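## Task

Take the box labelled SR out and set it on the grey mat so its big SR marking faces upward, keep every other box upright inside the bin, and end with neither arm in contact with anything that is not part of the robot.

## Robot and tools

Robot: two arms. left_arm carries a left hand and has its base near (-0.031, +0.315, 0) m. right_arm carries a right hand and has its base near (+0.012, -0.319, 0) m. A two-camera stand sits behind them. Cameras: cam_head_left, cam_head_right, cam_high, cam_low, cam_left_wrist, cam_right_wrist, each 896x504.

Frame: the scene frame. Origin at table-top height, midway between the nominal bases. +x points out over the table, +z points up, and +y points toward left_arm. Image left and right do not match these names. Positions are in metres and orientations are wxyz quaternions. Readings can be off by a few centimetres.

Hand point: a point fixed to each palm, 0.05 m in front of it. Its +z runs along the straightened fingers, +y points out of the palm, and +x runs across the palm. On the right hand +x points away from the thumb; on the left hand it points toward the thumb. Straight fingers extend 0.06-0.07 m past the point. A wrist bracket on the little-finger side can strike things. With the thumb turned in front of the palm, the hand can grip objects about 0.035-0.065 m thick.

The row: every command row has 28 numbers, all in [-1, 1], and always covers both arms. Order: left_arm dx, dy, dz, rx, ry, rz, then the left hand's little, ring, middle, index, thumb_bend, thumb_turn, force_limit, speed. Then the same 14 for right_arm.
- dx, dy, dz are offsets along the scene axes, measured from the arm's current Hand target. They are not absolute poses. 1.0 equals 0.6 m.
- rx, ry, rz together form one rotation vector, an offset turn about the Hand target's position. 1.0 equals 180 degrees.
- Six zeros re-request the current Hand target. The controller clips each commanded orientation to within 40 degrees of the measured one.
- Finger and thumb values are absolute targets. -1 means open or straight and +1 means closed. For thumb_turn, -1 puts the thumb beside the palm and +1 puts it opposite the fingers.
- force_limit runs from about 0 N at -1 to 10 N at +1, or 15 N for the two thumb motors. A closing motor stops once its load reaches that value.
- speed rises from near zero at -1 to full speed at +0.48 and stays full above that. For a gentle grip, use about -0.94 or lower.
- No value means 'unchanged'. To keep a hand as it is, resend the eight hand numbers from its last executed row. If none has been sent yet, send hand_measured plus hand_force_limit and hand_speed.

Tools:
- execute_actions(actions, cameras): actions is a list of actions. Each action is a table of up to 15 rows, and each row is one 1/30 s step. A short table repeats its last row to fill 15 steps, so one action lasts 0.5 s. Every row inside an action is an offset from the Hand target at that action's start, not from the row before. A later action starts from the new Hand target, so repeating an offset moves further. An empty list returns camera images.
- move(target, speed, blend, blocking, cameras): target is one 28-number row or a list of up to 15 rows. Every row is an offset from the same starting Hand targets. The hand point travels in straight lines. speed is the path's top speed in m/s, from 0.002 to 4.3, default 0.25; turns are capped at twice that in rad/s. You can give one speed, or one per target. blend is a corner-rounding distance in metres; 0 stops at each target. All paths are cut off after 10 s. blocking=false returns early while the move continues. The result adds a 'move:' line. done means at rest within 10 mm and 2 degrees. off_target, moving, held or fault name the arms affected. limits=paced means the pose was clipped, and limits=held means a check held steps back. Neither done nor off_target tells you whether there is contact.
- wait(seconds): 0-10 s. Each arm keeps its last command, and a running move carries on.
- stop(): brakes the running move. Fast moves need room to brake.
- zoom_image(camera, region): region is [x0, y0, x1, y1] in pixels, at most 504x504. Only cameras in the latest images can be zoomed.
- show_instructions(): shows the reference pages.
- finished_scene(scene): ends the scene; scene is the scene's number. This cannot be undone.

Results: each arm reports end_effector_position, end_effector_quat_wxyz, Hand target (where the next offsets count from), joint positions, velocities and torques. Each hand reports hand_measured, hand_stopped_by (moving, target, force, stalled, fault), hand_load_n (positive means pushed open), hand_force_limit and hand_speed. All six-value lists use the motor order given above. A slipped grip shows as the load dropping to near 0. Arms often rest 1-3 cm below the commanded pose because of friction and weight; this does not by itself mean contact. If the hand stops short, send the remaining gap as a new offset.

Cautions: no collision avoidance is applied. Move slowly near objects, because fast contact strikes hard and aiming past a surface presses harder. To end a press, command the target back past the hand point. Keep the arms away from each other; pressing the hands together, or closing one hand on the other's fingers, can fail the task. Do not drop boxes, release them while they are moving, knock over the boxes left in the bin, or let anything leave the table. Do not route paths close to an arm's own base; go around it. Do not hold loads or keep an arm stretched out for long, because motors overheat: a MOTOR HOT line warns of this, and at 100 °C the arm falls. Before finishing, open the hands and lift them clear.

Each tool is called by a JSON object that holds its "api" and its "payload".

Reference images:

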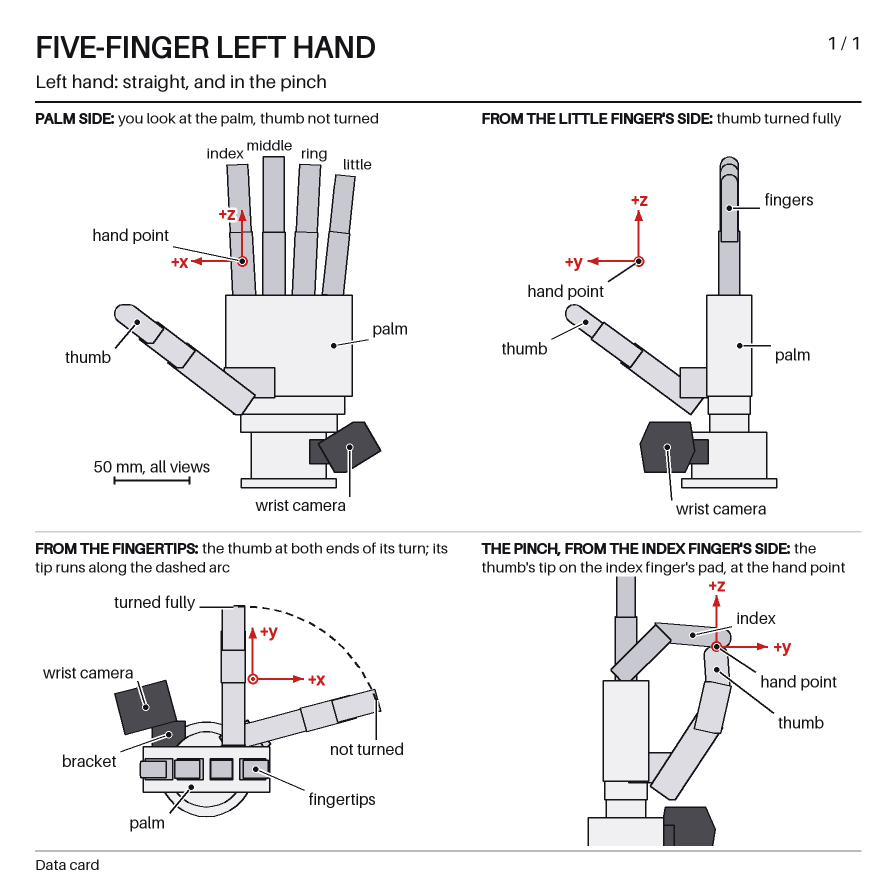

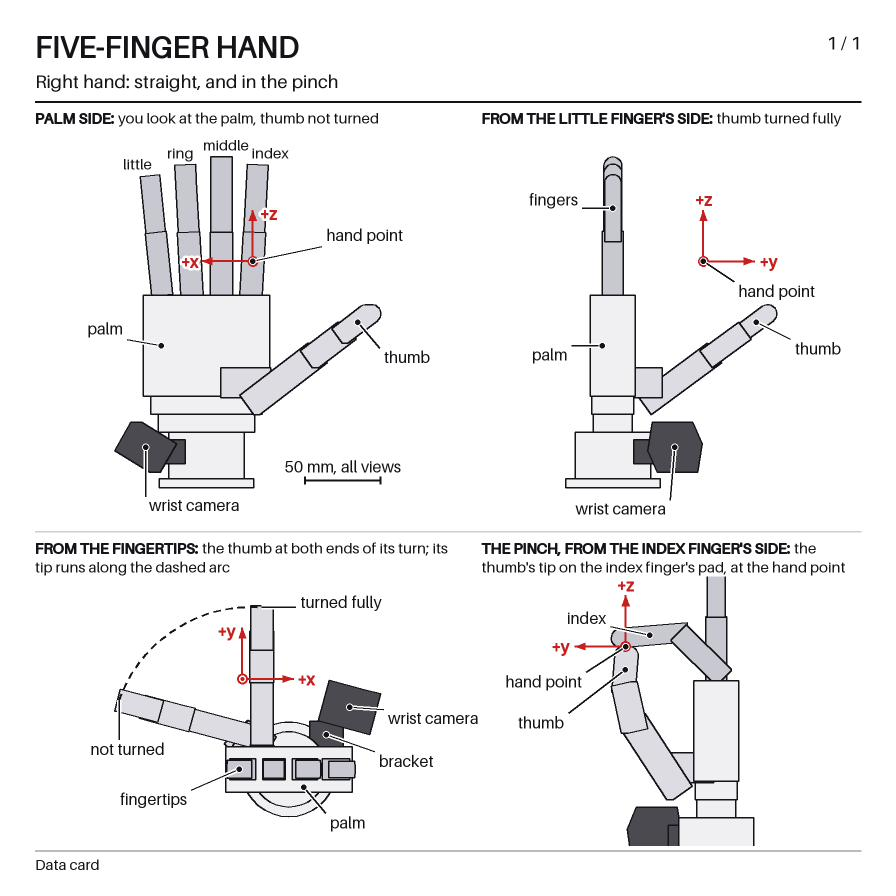

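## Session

{"api": "execute_actions", "payload": {"actions": []}}

{"api": "zoom_image", "payload": {"camera": "cam_high", "region": [220, 60, 640, 260]}}

{"api": "zoom_image", "payload": {"camera": "cam_head_left", "region": [380, 200, 680, 370]}}

{"api": "zoom_image", "payload": {"camera": "cam_low", "region": [260, 180, 560, 340]}}

Scene clock: 0.00 s.
left_arm: end_effector_position=(+0.2501, +0.4213, +0.2427) hand_measured=(-1.000, -1.000, -1.000, -1.000, -1.000, -1.000) hand_load_n=(+0.0, +0.0, +0.0, +0.0, +0.0, +0.0) hand_stopped_by=(target, target, target, target, target, target) hand_force_limit=0.00 hand_speed=-0.80 end_effector_quat_wxyz=(+0.447, -0.407, +0.758, +0.246) | right_arm: end_effector_position=(+0.1549, -0.5930, +0.1652) hand_measured=(-1.000, -1.000, -1.000, -1.000, -1.000, -1.000) hand_load_n=(+0.0, +0.0, +0.0, -0.5, +0.0, +0.0) hand_stopped_by=(target, target, target, target, target, target) hand_force_limit=0.00 hand_speed=-0.80 end_effector_quat_wxyz=(+0.476, +0.866, -0.129, +0.081)
Joint positions: left_arm=[-0.243 0.885 0.776 -0.901 -0.969 0.66] | right_arm=[-0.373 0.844 0.388 -0.524 0.872 -1.974]
Joint velocities: within noise
Joint torques (N m): no reading
Heat: left arm: hottest waist 31 °C; right arm: hottest elbow 32 °C.
Hand target: left_arm +0.2551, +0.4201, +0.2506; +0.453, -0.410, +0.754, +0.240 | right_arm +0.1618, -0.5960, +0.1761; +0.479, +0.863, -0.135, +0.093
camera_calibration:
cam_left_wrist: T_world_to_cam=[[0.769933, -0.582288, -0.261045, 0.123129], [-0.626093, -0.610249, -0.485391, 0.528412], [0.123335, 0.537157, -0.834417, 0.066919], [0, 0, 0, 1]] pos_world=[0.22778, 0.358214, 0.344467]
cam_right_wrist: T_world_to_cam=[[-0.0567979, -0.551873, 0.831992, -0.45052], [-0.885054, 0.413465, 0.213838, 0.352657], [-0.462011, -0.724212, -0.511921, -0.161425], [0, 0, 0, 1]] pos_world=[0.211952, -0.511347, 0.21678]

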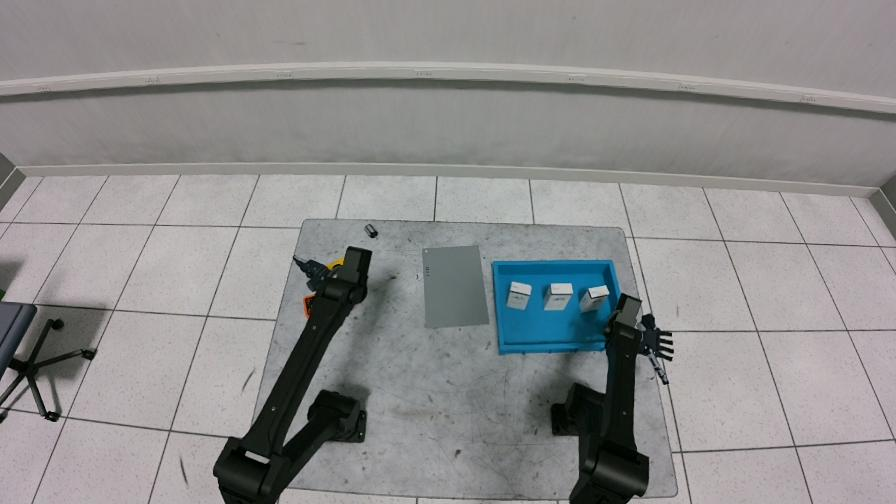

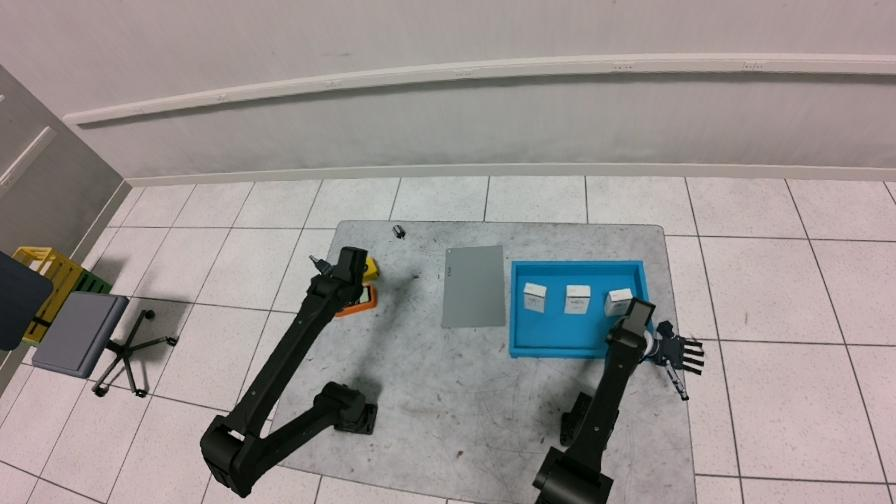

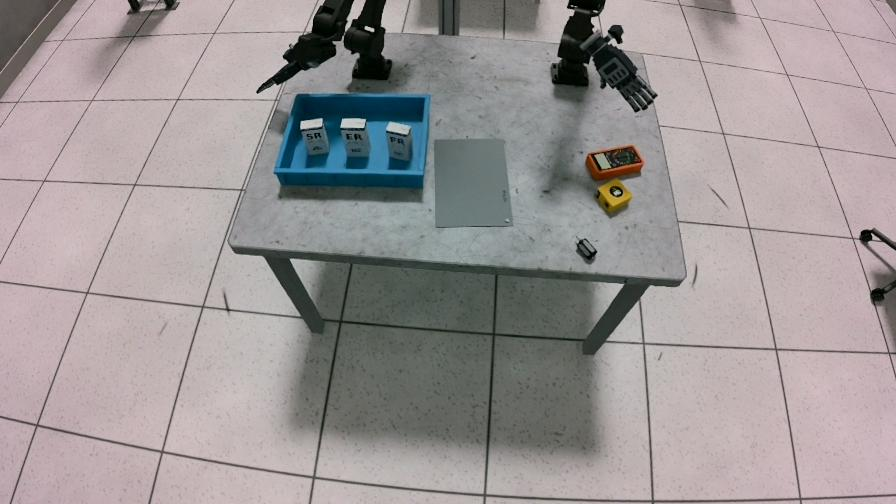

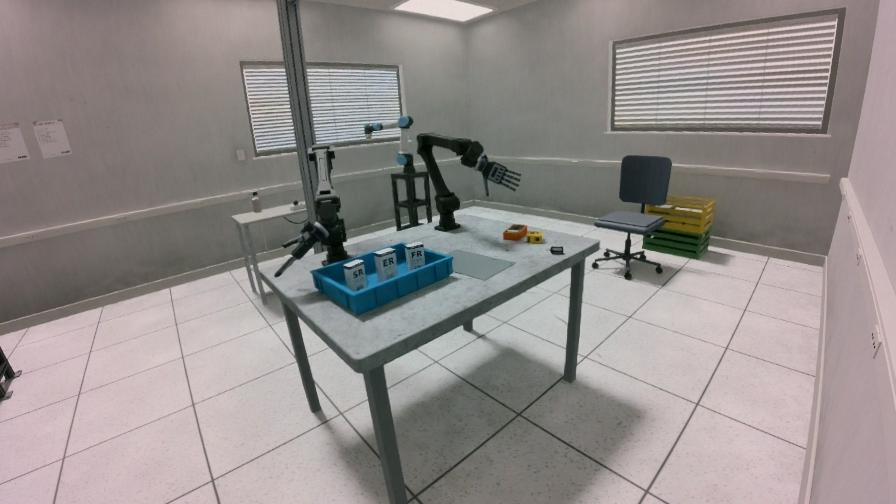

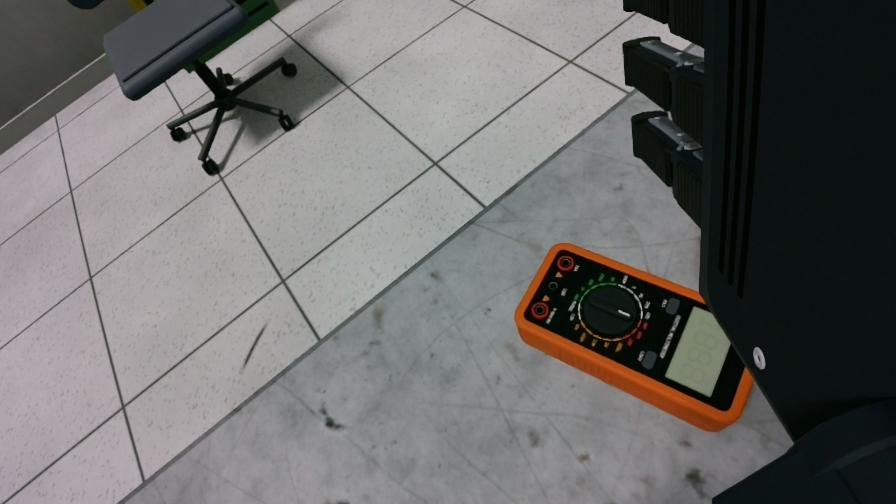

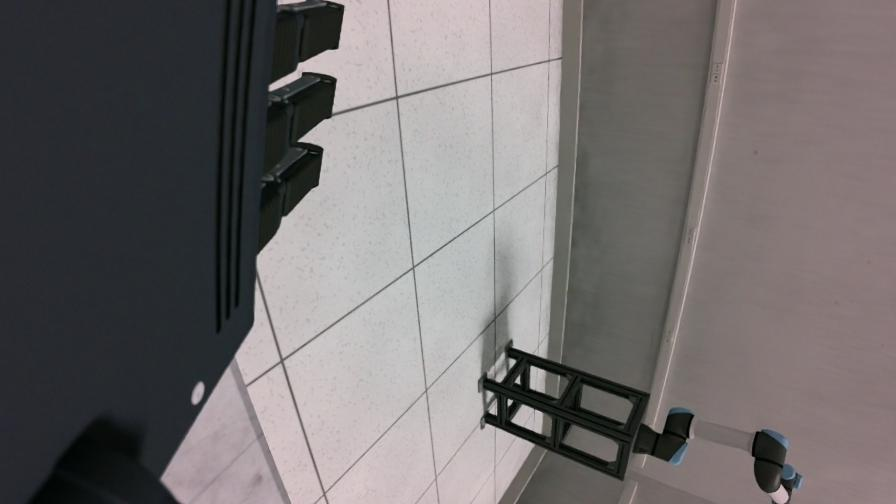

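Scaled by 1.200 from the camera's 896x504 image, which has a finer 1280x720 frame.

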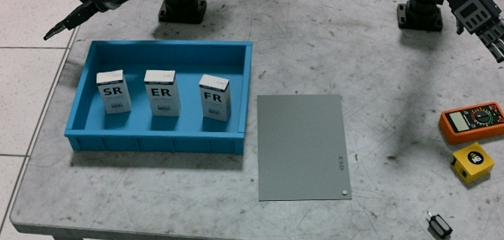

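Scaled by 1.680 from the camera's 896x504 image, which has a finer 1280x720 frame.

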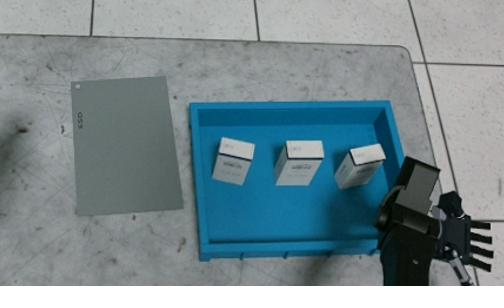

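Scaled by 1.680 from the camera's 896x504 image, which has a finer 1280x720 frame.

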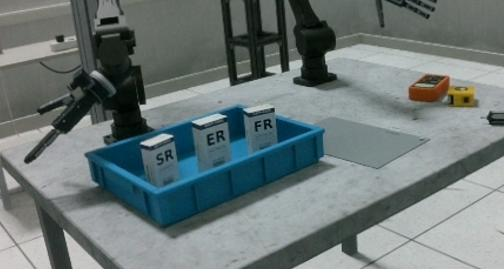

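{"api": "zoom_image", "payload": {"camera": "cam_high", "region": [270, 85, 440, 195]}}

{"api": "zoom_image", "payload": {"camera": "cam_head_left", "region": [490, 250, 650, 360]}}

Scaled by 2.965 from the camera's 896x504 image, which has a finer 1280x720 frame.

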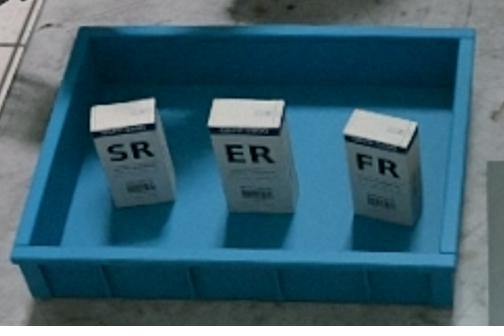

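Scaled by 3.150 from the camera's 896x504 image, which has a finer 1280x720 frame.

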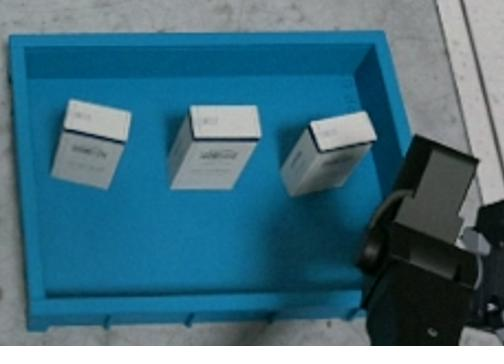

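{"api": "move", "payload": {"target": [[0,0,0,0,0,0,-1,-1,-1,-1,-1,-1,0,-0.8, 0.02,0.02,0.22,0,0,0,-1,-1,-1,-1,-1,1,0.1,0],[0,0,0,0,0,0,-1,-1,-1,-1,-1,-1,0,-0.8, 0.3003,0.309,0.19,0.2967,-0.1646,-0.3139,-1,-1,-1,-1,-1,1,0.1,0]], "speed": [0.2,0.3], "blend": [0.03,0], "cameras": ["cam_right_wrist","cam_high","cam_head_left","cam_low"]}}

Scene clock: 7.70 s.
left_arm: end_effector_position=(+0.2501, +0.4213, +0.2427) hand_measured=(-1.000, -1.000, -1.000, -1.000, -1.000, -1.000) hand_load_n=(+0.0, +0.0, +0.0, +0.0, +0.0, +0.0) hand_stopped_by=(target, target, target, target, target, target) hand_force_limit=0.00 hand_speed=-0.80 end_effector_quat_wxyz=(+0.447, -0.407, +0.758, +0.246) | right_arm: end_effector_position=(+0.3266, -0.4043, +0.2778) hand_measured=(-1.000, -1.000, -1.000, -1.000, -1.000, +1.000) hand_load_n=(+0.0, +0.0, +0.0, +0.0, +0.0, +0.0) hand_stopped_by=(target, target, target, target, target, target) hand_force_limit=0.10 hand_speed=0.00 end_effector_quat_wxyz=(+0.011, +0.772, -0.636, -0.022)
Joint positions: left_arm=[-0.243 0.885 0.776 -0.901 -0.969 0.66] | right_arm=[-0.221 1.404 1.475 -1.691 0.002 -0.458]
Joint torques (N m): left_arm=[-0.91 -2.61 11.25 1.18 -0.73 -0.09] | right_arm=[-1.14 -9.52 11.64 0.38 0.05 0.22]
Heat: left arm: hottest waist 31 °C; right arm: hottest elbow 34 °C.
Hand target: left_arm +0.2551, +0.4201, +0.2506; +0.453, -0.410, +0.754, +0.240 | right_arm +0.3420, -0.4107, +0.2901; +0.000, +0.766, -0.642, +0.000
Off the commanded pose: left_arm 0.009 m, 1 deg | right_arm 0.021 m, 3 deg.
move: off_target (right_arm)
camera_calibration:
cam_right_wrist: T_world_to_cam=[[-0.904387, -0.426319, 0.0183432, 0.123296], [-0.359559, 0.784501, 0.505247, 0.299921], [-0.229787, 0.450343, -0.86278, 0.608767], [0, 0, 0, 1]] pos_world=[0.359234, -0.456879, 0.371436]
Images, in order (width x height): cam_head_left 896x504, cam_high 896x504, cam_low 896x504, cam_right_wrist 896x504.

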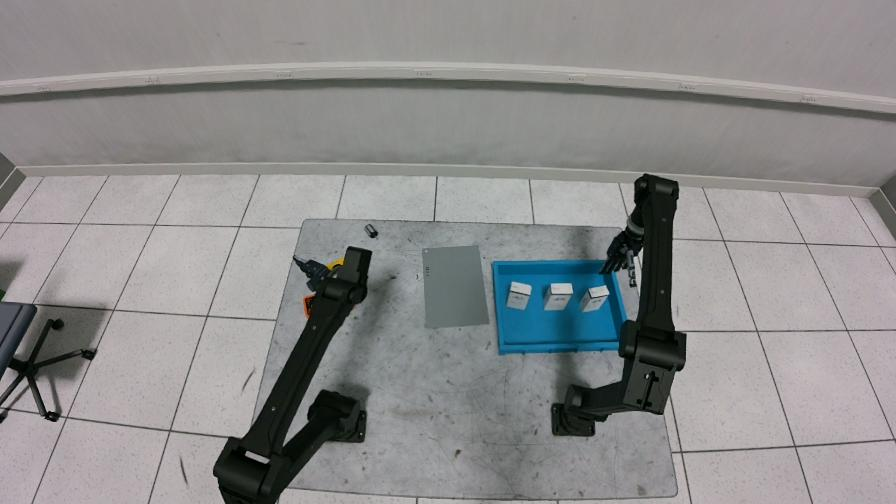

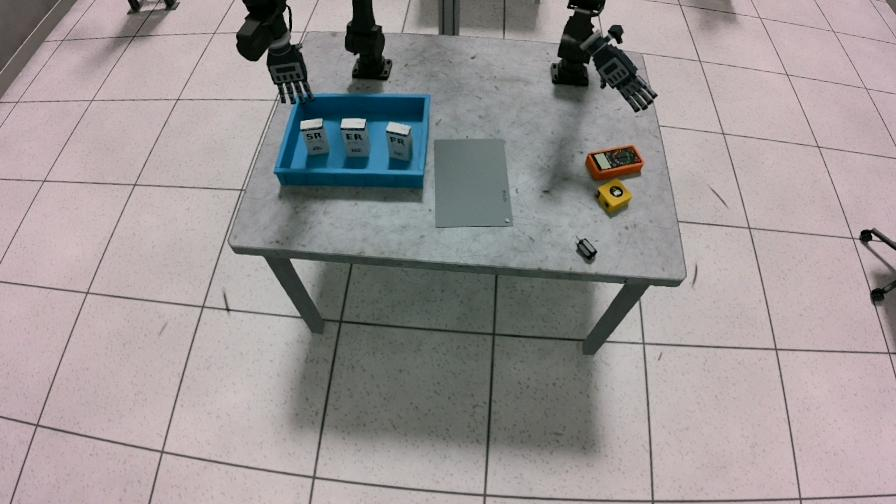

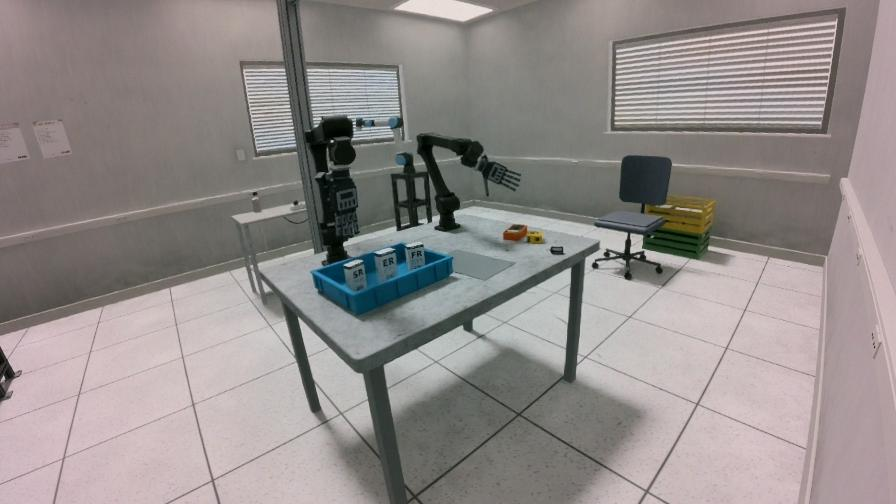

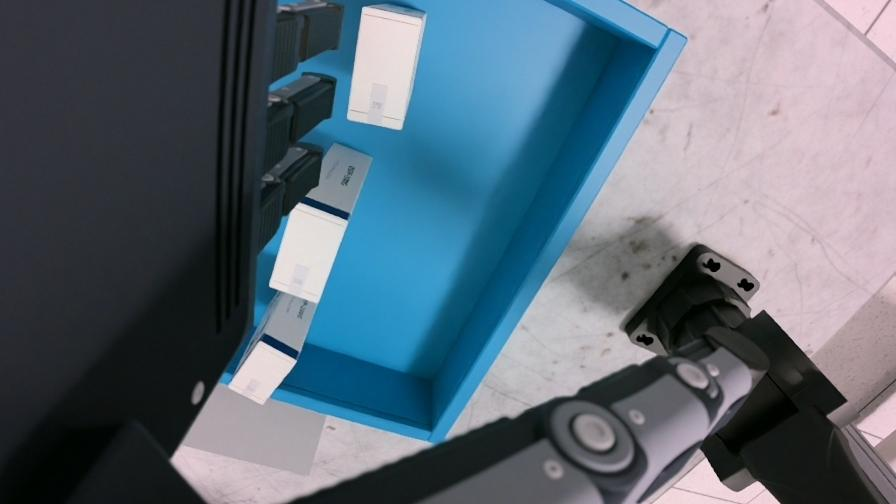

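{"api": "zoom_image", "payload": {"camera": "cam_right_wrist", "region": [310, 0, 470, 150]}}

Scaled by 3.150 from the camera's 896x504 image, which has a finer 1280x720 frame.

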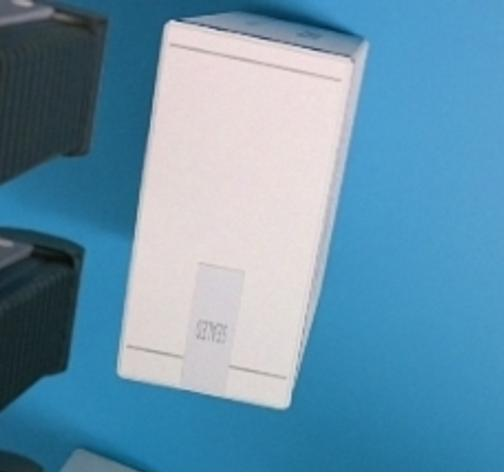

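{"api": "move", "payload": {"target": [[0,0,0,0,0,0,-1,-1,-1,-1,-1,-1,0,-0.8, 0.0025,0.0188,-0.1,0,0,0.0163,-1,-1,-1,-1,-1,1,0.1,0],[0,0,0,0,0,0,-1,-1,-1,-1,-1,-1,0,-0.8, 0.0025,0.0188,-0.2252,0,0,0.0163,-1,-1,-1,-1,-1,1,0.1,0]], "speed": [0.2,0.12], "blend": [0.02,0], "cameras": ["cam_right_wrist","cam_high"]}}

{"api": "zoom_image", "payload": {"camera": "cam_right_wrist", "region": [270, 0, 520, 250]}}

Scene clock: 12.60 s.
left_arm: end_effector_position=(+0.2501, +0.4213, +0.2427) hand_measured=(-1.000, -1.000, -1.000, -1.000, -1.000, -1.000) hand_load_n=(+0.0, +0.0, +0.0, +0.0, +0.0, +0.0) hand_stopped_by=(target, target, target, target, target, target) hand_force_limit=0.00 hand_speed=-0.80 end_effector_quat_wxyz=(+0.447, -0.407, +0.758, +0.246) | right_arm: end_effector_position=(+0.3394, -0.4005, +0.1570) hand_measured=(-1.000, -1.000, -1.000, -1.000, -1.000, +1.000) hand_load_n=(+0.0, +0.0, +0.0, +0.0, +0.0, +0.0) hand_stopped_by=(target, target, target, target, target, target) hand_force_limit=0.10 hand_speed=0.00 end_effector_quat_wxyz=(+0.002, +0.778, -0.628, -0.003)
Joint positions: left_arm=[-0.243 0.885 0.776 -0.901 -0.969 0.66] | right_arm=[-0.2 1.431 1.192 -1.34 0.001 -0.458]
Joint torques (N m): left_arm=[-0.85 -2.61 11.25 1.2 -0.73 -0.09] | right_arm=[0.15 -9.82 7.75 0.61 0.08 0.08]
Heat: left arm: hottest waist 31 °C; right arm: hottest elbow 35 °C.
Hand target: left_arm +0.2551, +0.4201, +0.2506; +0.453, -0.410, +0.754, +0.240 | right_arm +0.3434, -0.3994, +0.1551; +0.000, +0.783, -0.623, +0.000
Off the commanded pose: left_arm 0.009 m, 1 deg | right_arm 0.005 m, 1 deg.
move: done
camera_calibration:
cam_right_wrist: T_world_to_cam=[[-0.895526, -0.444806, -0.0134855, 0.133282], [-0.39544, 0.781508, 0.482569, 0.377007], [-0.20411, 0.437486, -0.875754, 0.493874], [0, 0, 0, 1]] pos_world=[0.369246, -0.451412, 0.252377]
Images, in order (width x height): cam_high 896x504, cam_right_wrist 896x504.

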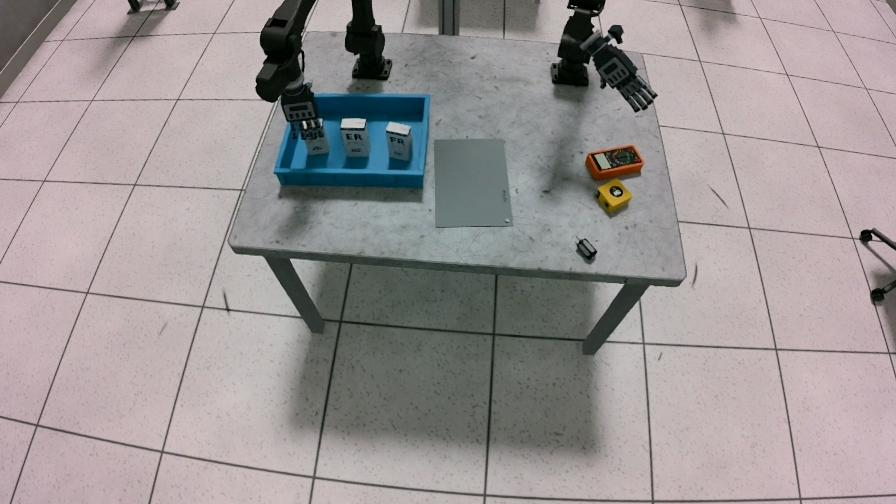

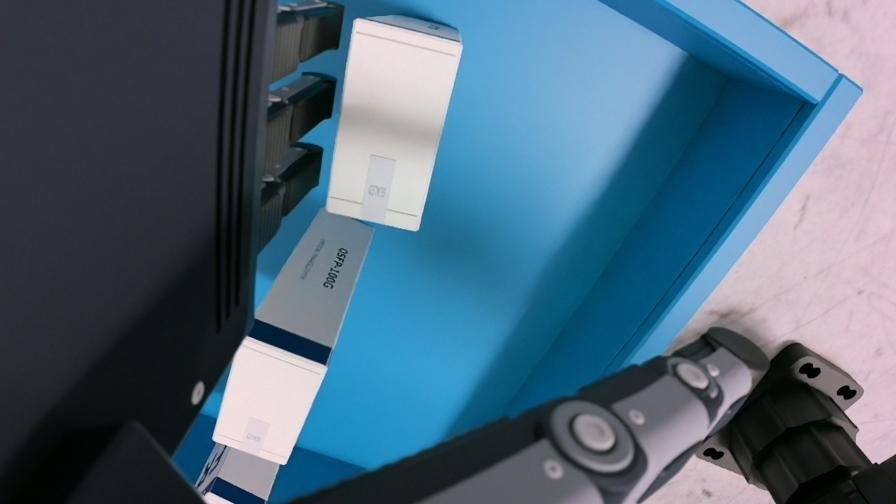

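Scaled by 2.016 from the camera's 896x504 image, which has a finer 1280x720 frame.

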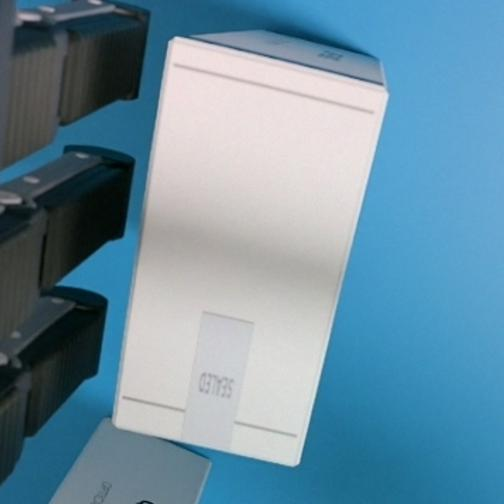

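{"api": "move", "payload": {"target": [[0,0,0,0,0,0,-1,-1,-1,-1,-1,-1,0,-0.8, 0.0057,-0.0007,-0.1385,0,0,0,-1,-1,-1,-1,-1,1,0.1,0],[0,0,0,0,0,0,-1,-1,-1,-1,-1,-1,0,-0.8, 0.0057,-0.0007,-0.1385,0,0,0,-1,-1,-1,-1,-0.1,1,0.1,-0.5]], "speed": 0.08, "cameras": ["cam_right_wrist"]}}

Scene clock: 17.97 s.
left_arm: end_effector_position=(+0.2501, +0.4213, +0.2427) hand_measured=(-1.000, -1.000, -1.000, -1.000, -1.000, -1.000) hand_load_n=(+0.0, +0.0, +0.0, +0.0, +0.0, +0.0) hand_stopped_by=(target, target, target, target, target, target) hand_force_limit=0.00 hand_speed=-0.80 end_effector_quat_wxyz=(+0.447, -0.407, +0.758, +0.246) | right_arm: end_effector_position=(+0.3446, -0.4017, +0.0771) hand_measured=(-1.000, -1.000, -1.000, -1.000, -0.100, +1.000) hand_load_n=(+0.0, +0.0, -0.5, +0.0, +0.0, +0.0) hand_stopped_by=(target, target, target, target, target, target) hand_force_limit=0.10 hand_speed=-0.50 end_effector_quat_wxyz=(+0.000, +0.778, -0.628, +0.000)
Joint positions: left_arm=[-0.243 0.885 0.776 -0.901 -0.969 0.66] | right_arm=[-0.2 1.511 1.058 -1.117 0.001 -0.458]
Joint torques (N m): left_arm=[-0.85 -2.61 11.25 1.2 -0.72 -0.09] | right_arm=[0.26 -10.23 6.93 0.7 0.1 0.09]
Heat: left arm: hottest waist 31 °C; right arm: hottest elbow 35 °C.
Hand target: left_arm +0.2551, +0.4201, +0.2506; +0.453, -0.410, +0.754, +0.240 | right_arm +0.3468, -0.3999, +0.0719; +0.000, +0.783, -0.623, +0.000
Off the commanded pose: left_arm 0.009 m, 1 deg | right_arm 0.006 m, 1 deg.
move: done
camera_calibration:
cam_right_wrist: T_world_to_cam=[[-0.895389, -0.444827, -0.0202021, 0.13677], [-0.399424, 0.782288, 0.478003, 0.420663], [-0.196825, 0.436067, -0.878126, 0.422583], [0, 0, 0, 1]] pos_world=[0.37366, -0.452515, 0.172766]
Images, in order (width x height): cam_right_wrist 896x504.

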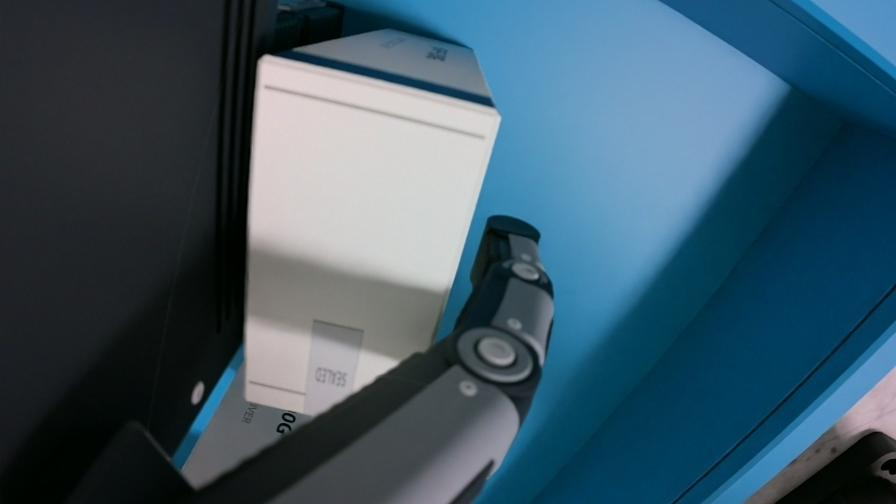

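{"api": "move", "payload": {"target": [[0,0,0,0,0,0,-1,-1,-1,-1,-1,-1,0,-0.8, 0,0,0,0,0,0,-1,-1,-1,-1,0.7,1,-0.5,-0.8],[0,0,0,0,0,0,-1,-1,-1,-1,-1,-1,0,-0.8, 0,0,0,0,0,0,-1,-0.7,-0.7,-0.7,0.7,1,-0.8,-0.85],[0,0,0,0,0,0,-1,-1,-1,-1,-1,-1,0,-0.8, 0,0,0,0,0,0,-1,-0.7,-0.7,-0.7,0.75,1,0.1,-0.8]], "speed": 0.08, "cameras": ["cam_right_wrist"]}}

Scene clock: 21.13 s.
left_arm: end_effector_position=(+0.2501, +0.4213, +0.2427) hand_measured=(-1.000, -1.000, -1.000, -1.000, -1.000, -1.000) hand_load_n=(+0.0, +0.0, +0.0, +0.0, +0.0, +0.0) hand_stopped_by=(target, target, target, target, target, target) hand_force_limit=0.00 hand_speed=-0.80 end_effector_quat_wxyz=(+0.447, -0.407, +0.758, +0.246) | right_arm: end_effector_position=(+0.3455, -0.4015, +0.0769) hand_measured=(-1.000, -0.934, -0.988, -0.946, +0.176, +1.000) hand_load_n=(+0.0, +2.5, -0.5, +0.0, +8.0, +1.0) hand_stopped_by=(target, force, force, force, force, target) hand_force_limit=0.10 hand_speed=-0.80 end_effector_quat_wxyz=(-0.001, +0.778, -0.628, +0.001)
Joint positions: left_arm=[-0.243 0.885 0.776 -0.901 -0.969 0.66] | right_arm=[-0.2 1.511 1.058 -1.114 -0.001 -0.458]
Joint torques (N m): left_arm=[-0.91 -2.61 11.25 1.2 -0.72 -0.09] | right_arm=[0.21 -10.23 6.94 0.58 0.15 0.09]
Heat: left arm: hottest waist 31 °C; right arm: hottest elbow 35 °C.
Hand target: left_arm +0.2551, +0.4201, +0.2506; +0.453, -0.410, +0.754, +0.240 | right_arm +0.3469, -0.3998, +0.0719; +0.000, +0.783, -0.622, +0.000
Off the commanded pose: left_arm 0.009 m, 1 deg | right_arm 0.005 m, 1 deg.
move: done
camera_calibration:
cam_right_wrist: T_world_to_cam=[[-0.895117, -0.445214, -0.0234423, 0.137681], [-0.401336, 0.78177, 0.477247, 0.421407], [-0.194151, 0.4366, -0.878456, 0.421823], [0, 0, 0, 1]] pos_world=[0.374264, -0.452314, 0.172665]
Images, in order (width x height): cam_right_wrist 896x504.

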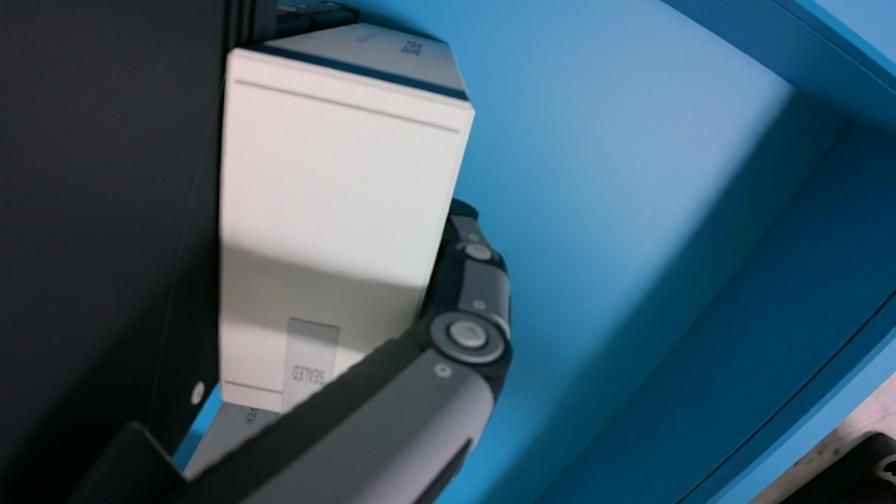

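{"api": "move", "payload": {"target": [[0,0,0,0,0,0,-1,-1,-1,-1,-1,-1,0,-0.8, 0,0,0.3468,0,0,0,-1,-0.7,-0.7,-0.7,0.75,1,0.1,-0.8],[0,0,0,0,0,0,-1,-1,-1,-1,-1,-1,0,-0.8, 0.0635,0.6997,0.3468,0,0,0.1496,-1,-0.7,-0.7,-0.7,0.75,1,0.1,-0.8],[0,0,0,0,0,0,-1,-1,-1,-1,-1,-1,0,-0.8, 0.0935,0.723,0.0802,0.1678,-0.3357,0.1319,-1,-0.7,-0.7,-0.7,0.75,1,0.1,-0.8]], "speed": [0.14,0.22,0.22], "blend": [0.03,0.02,0], "cameras": ["cam_right_wrist","cam_high","cam_low","cam_head_left"]}}

Scene clock: 33.33 s.
left_arm: end_effector_position=(+0.2501, +0.4213, +0.2427) hand_measured=(-1.000, -1.000, -1.000, -1.000, -1.000, -1.000) hand_load_n=(+0.0, +0.0, +0.0, +0.0, +0.0, +0.0) hand_stopped_by=(target, target, target, target, target, target) hand_force_limit=0.00 hand_speed=-0.80 end_effector_quat_wxyz=(+0.447, -0.407, +0.758, +0.246) | right_arm: end_effector_position=(+0.3958, +0.0333, +0.1158) hand_measured=(-1.000, -0.934, -0.988, -0.946, +0.176, +1.000) hand_load_n=(+0.0, +2.0, +0.0, +0.0, +8.5, +1.5) hand_stopped_by=(target, force, force, force, force, target) hand_force_limit=0.10 hand_speed=-0.80 end_effector_quat_wxyz=(-0.492, +0.764, -0.350, +0.229)
Joint positions: left_arm=[-0.243 0.885 0.776 -0.901 -0.969 0.66] | right_arm=[0.721 1.333 0.677 0.232 -0.026 -0.019]
Joint torques (N m): left_arm=[-0.85 -2.61 11.25 1.2 -0.73 -0.09] | right_arm=[-1.14 -8.47 7.94 2.69 -0.01 0.21]
Heat: left arm: hottest elbow 33 °C; right arm: hottest elbow 36 °C.
Hand target: left_arm +0.2551, +0.4201, +0.2506; +0.453, -0.410, +0.754, +0.240 | right_arm +0.4031, +0.0339, +0.1200; -0.500, +0.756, -0.353, +0.233
Off the commanded pose: left_arm 0.009 m, 1 deg | right_arm 0.008 m, 1 deg.
move: done
camera_calibration:
cam_right_wrist: T_world_to_cam=[[-0.125613, -0.438138, -0.890088, 0.172755], [-0.953659, 0.30059, -0.0133783, 0.374624], [0.273413, 0.84716, -0.455592, 0.0282331], [0, 0, 0, 1]] pos_world=[0.371245, -0.0608357, 0.171642]
Images, in order (width x height): cam_head_left 896x504, cam_high 896x504, cam_low 896x504, cam_right_wrist 896x504.

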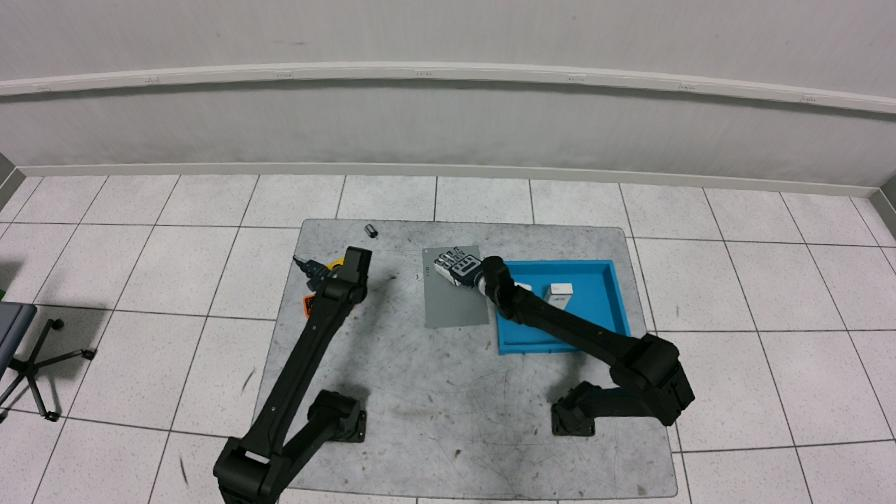

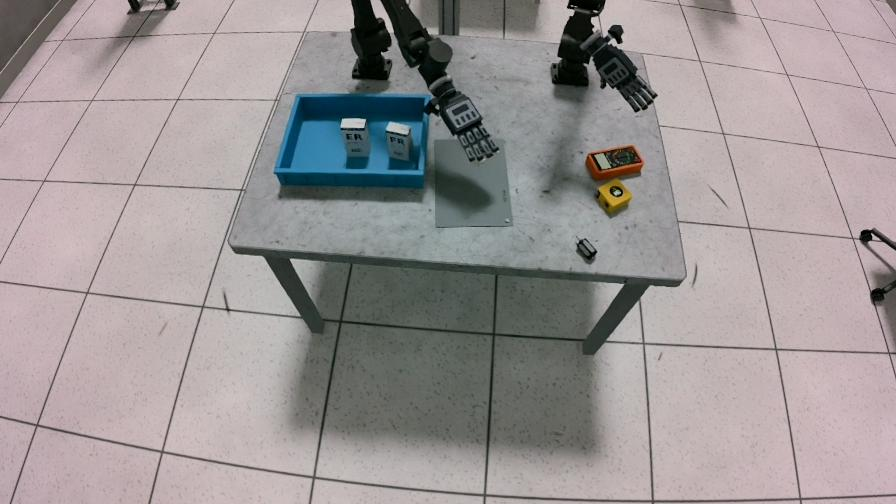

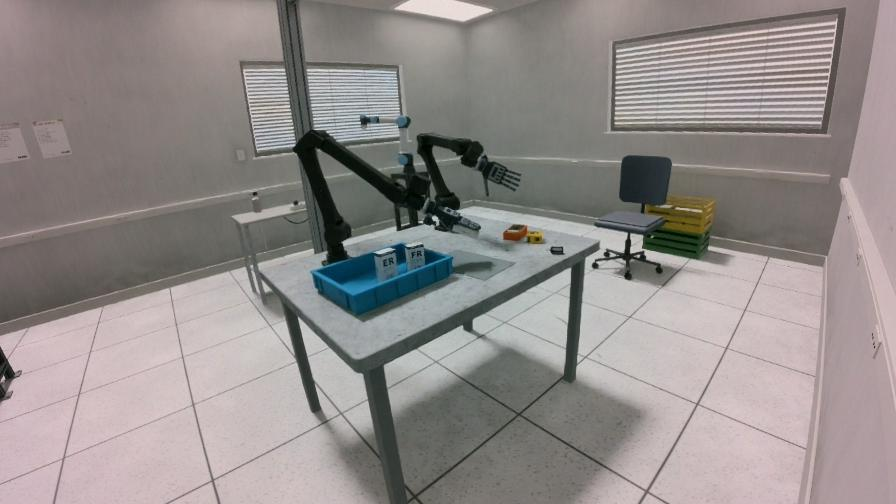

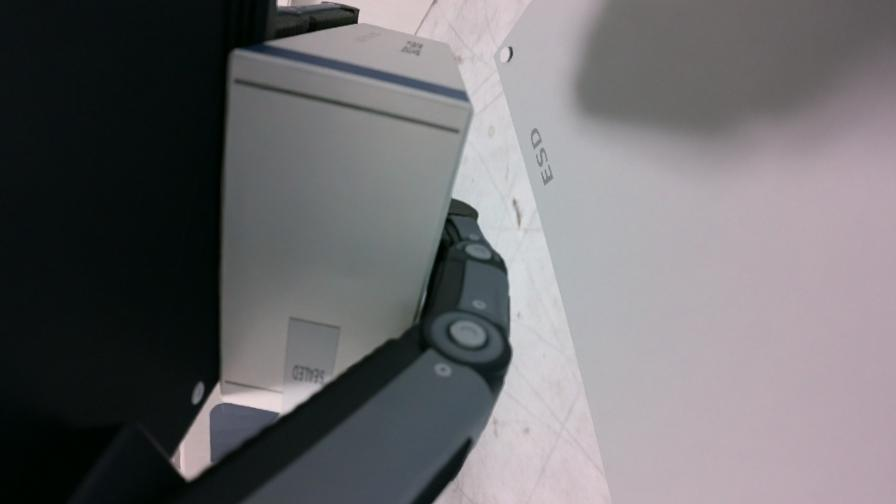

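{"api": "move", "payload": {"target": [[0,0,0,0,0,0,-1,-1,-1,-1,-1,-1,0,-0.8, 0.0065,0.0435,-0.03,0,0,-0.111,-1,-0.7,-0.7,-0.7,0.75,1,0.1,-0.8],[0,0,0,0,0,0,-1,-1,-1,-1,-1,-1,0,-0.8, 0.0065,0.0435,-0.108,0,0,-0.111,-1,-0.7,-0.7,-0.7,0.75,1,0.1,-0.8]], "speed": [0.15,0.08], "blend": [0.01,0], "cameras": ["cam_right_wrist","cam_high","cam_low","cam_head_left"]}}

{"api": "zoom_image", "payload": {"camera": "cam_high", "region": [400, 80, 560, 240]}}

{"api": "zoom_image", "payload": {"camera": "cam_low", "region": [400, 190, 520, 290]}}

{"api": "zoom_image", "payload": {"camera": "cam_head_left", "region": [400, 230, 560, 350]}}

Scene clock: 39.67 s.
left_arm: end_effector_position=(+0.2501, +0.4213, +0.2427) hand_measured=(-1.000, -1.000, -1.000, -1.000, -1.000, -1.000) hand_load_n=(+0.0, +0.0, +0.0, +0.0, +0.0, +0.0) hand_stopped_by=(target, target, target, target, target, target) hand_force_limit=0.00 hand_speed=-0.80 end_effector_quat_wxyz=(+0.447, -0.407, +0.758, +0.246) | right_arm: end_effector_position=(+0.4057, +0.0534, +0.0499) hand_measured=(-1.000, -0.934, -0.988, -0.946, +0.176, +1.000) hand_load_n=(+0.0, +2.0, +0.0, +0.0, +8.5, +1.5) hand_stopped_by=(target, force, force, force, force, target) hand_force_limit=0.10 hand_speed=-0.80 end_effector_quat_wxyz=(-0.440, +0.690, -0.479, +0.317)
Joint positions: left_arm=[-0.243 0.885 0.776 -0.901 -0.969 0.66] | right_arm=[0.891 1.545 0.677 0.392 0.458 0.206]
Joint torques (N m): left_arm=[-0.79 -2.67 11.25 1.2 -0.73 -0.09] | right_arm=[0.15 -10.64 6.69 2.52 0.35 0.2]
Heat: left arm: hottest elbow 33 °C; right arm: hottest elbow 36 °C.
Hand target: left_arm +0.2551, +0.4201, +0.2506; +0.453, -0.410, +0.754, +0.240 | right_arm +0.4069, +0.0601, +0.0552; -0.452, +0.683, -0.479, +0.316
Off the commanded pose: left_arm 0.009 m, 1 deg | right_arm 0.009 m, 2 deg.
move: done
camera_calibration:
cam_right_wrist: T_world_to_cam=[[-0.269202, -0.373792, -0.887586, 0.178867], [-0.786235, 0.61755, -0.021608, 0.292675], [0.556206, 0.692035, -0.460134, -0.127718], [0, 0, 0, 1]] pos_world=[0.3493, -0.0254975, 0.106317]
Images, in order (width x height): cam_head_left 896x504, cam_high 896x504, cam_low 896x504, cam_right_wrist 896x504.

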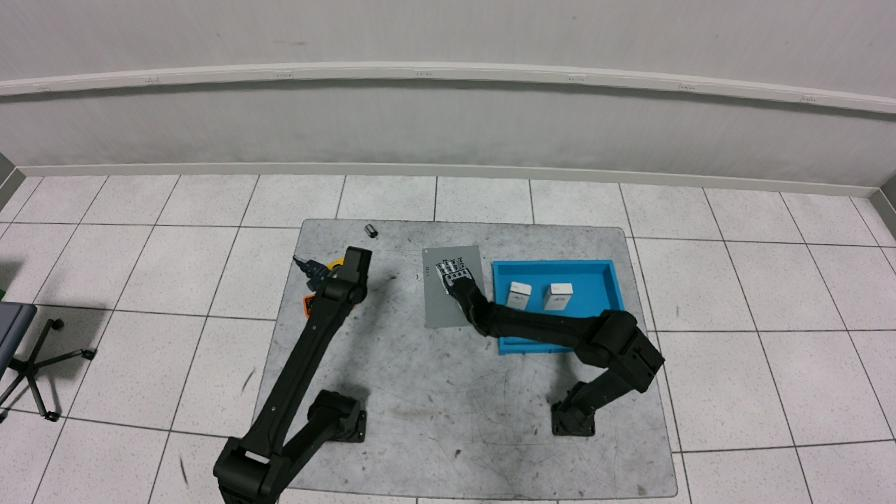

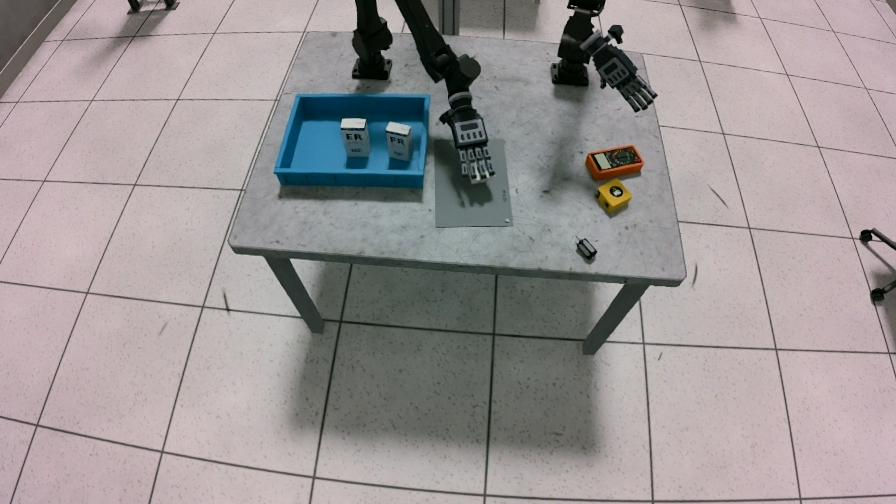

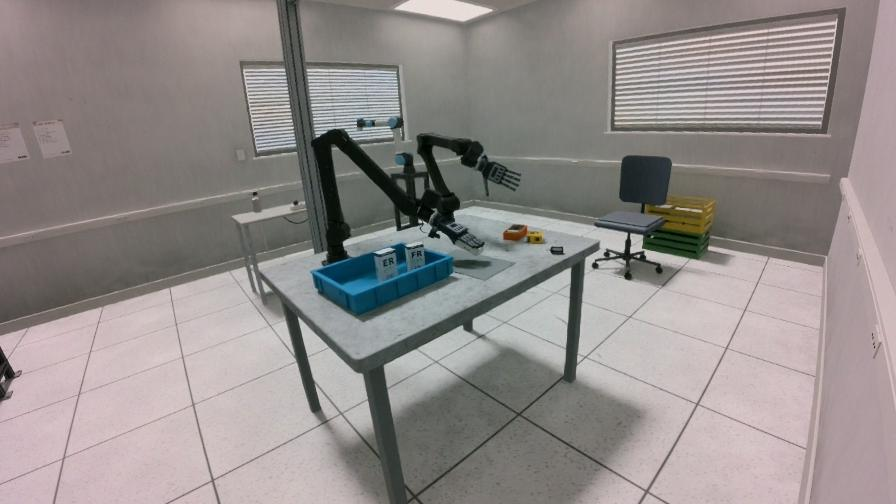

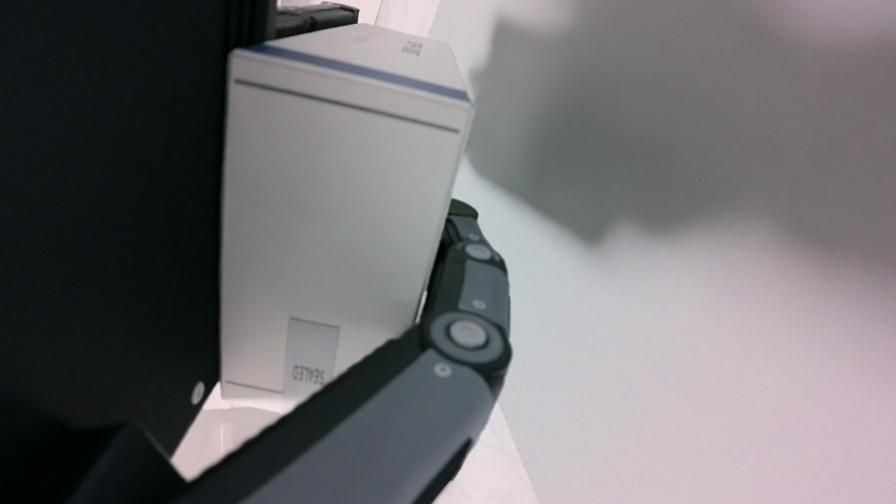

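Scaled by 3.150 from the camera's 896x504 image, which has a finer 1280x720 frame.

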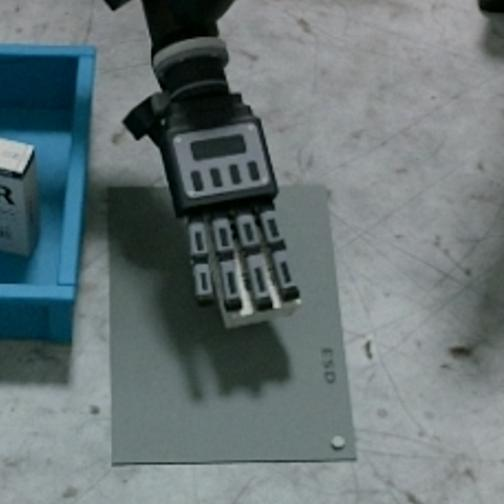

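Scaled by 4.200 from the camera's 896x504 image, which has a finer 1280x720 frame.

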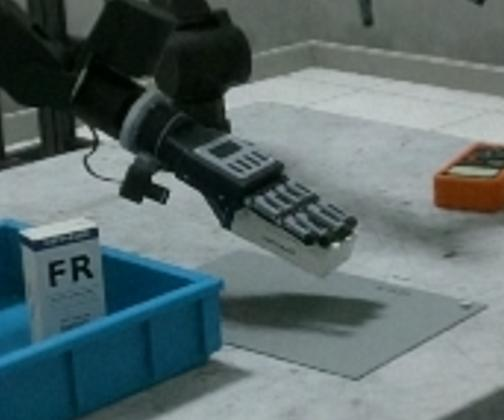

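Scaled by 3.150 from the camera's 896x504 image, which has a finer 1280x720 frame.

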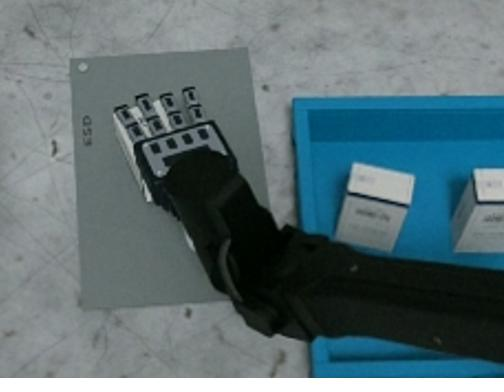

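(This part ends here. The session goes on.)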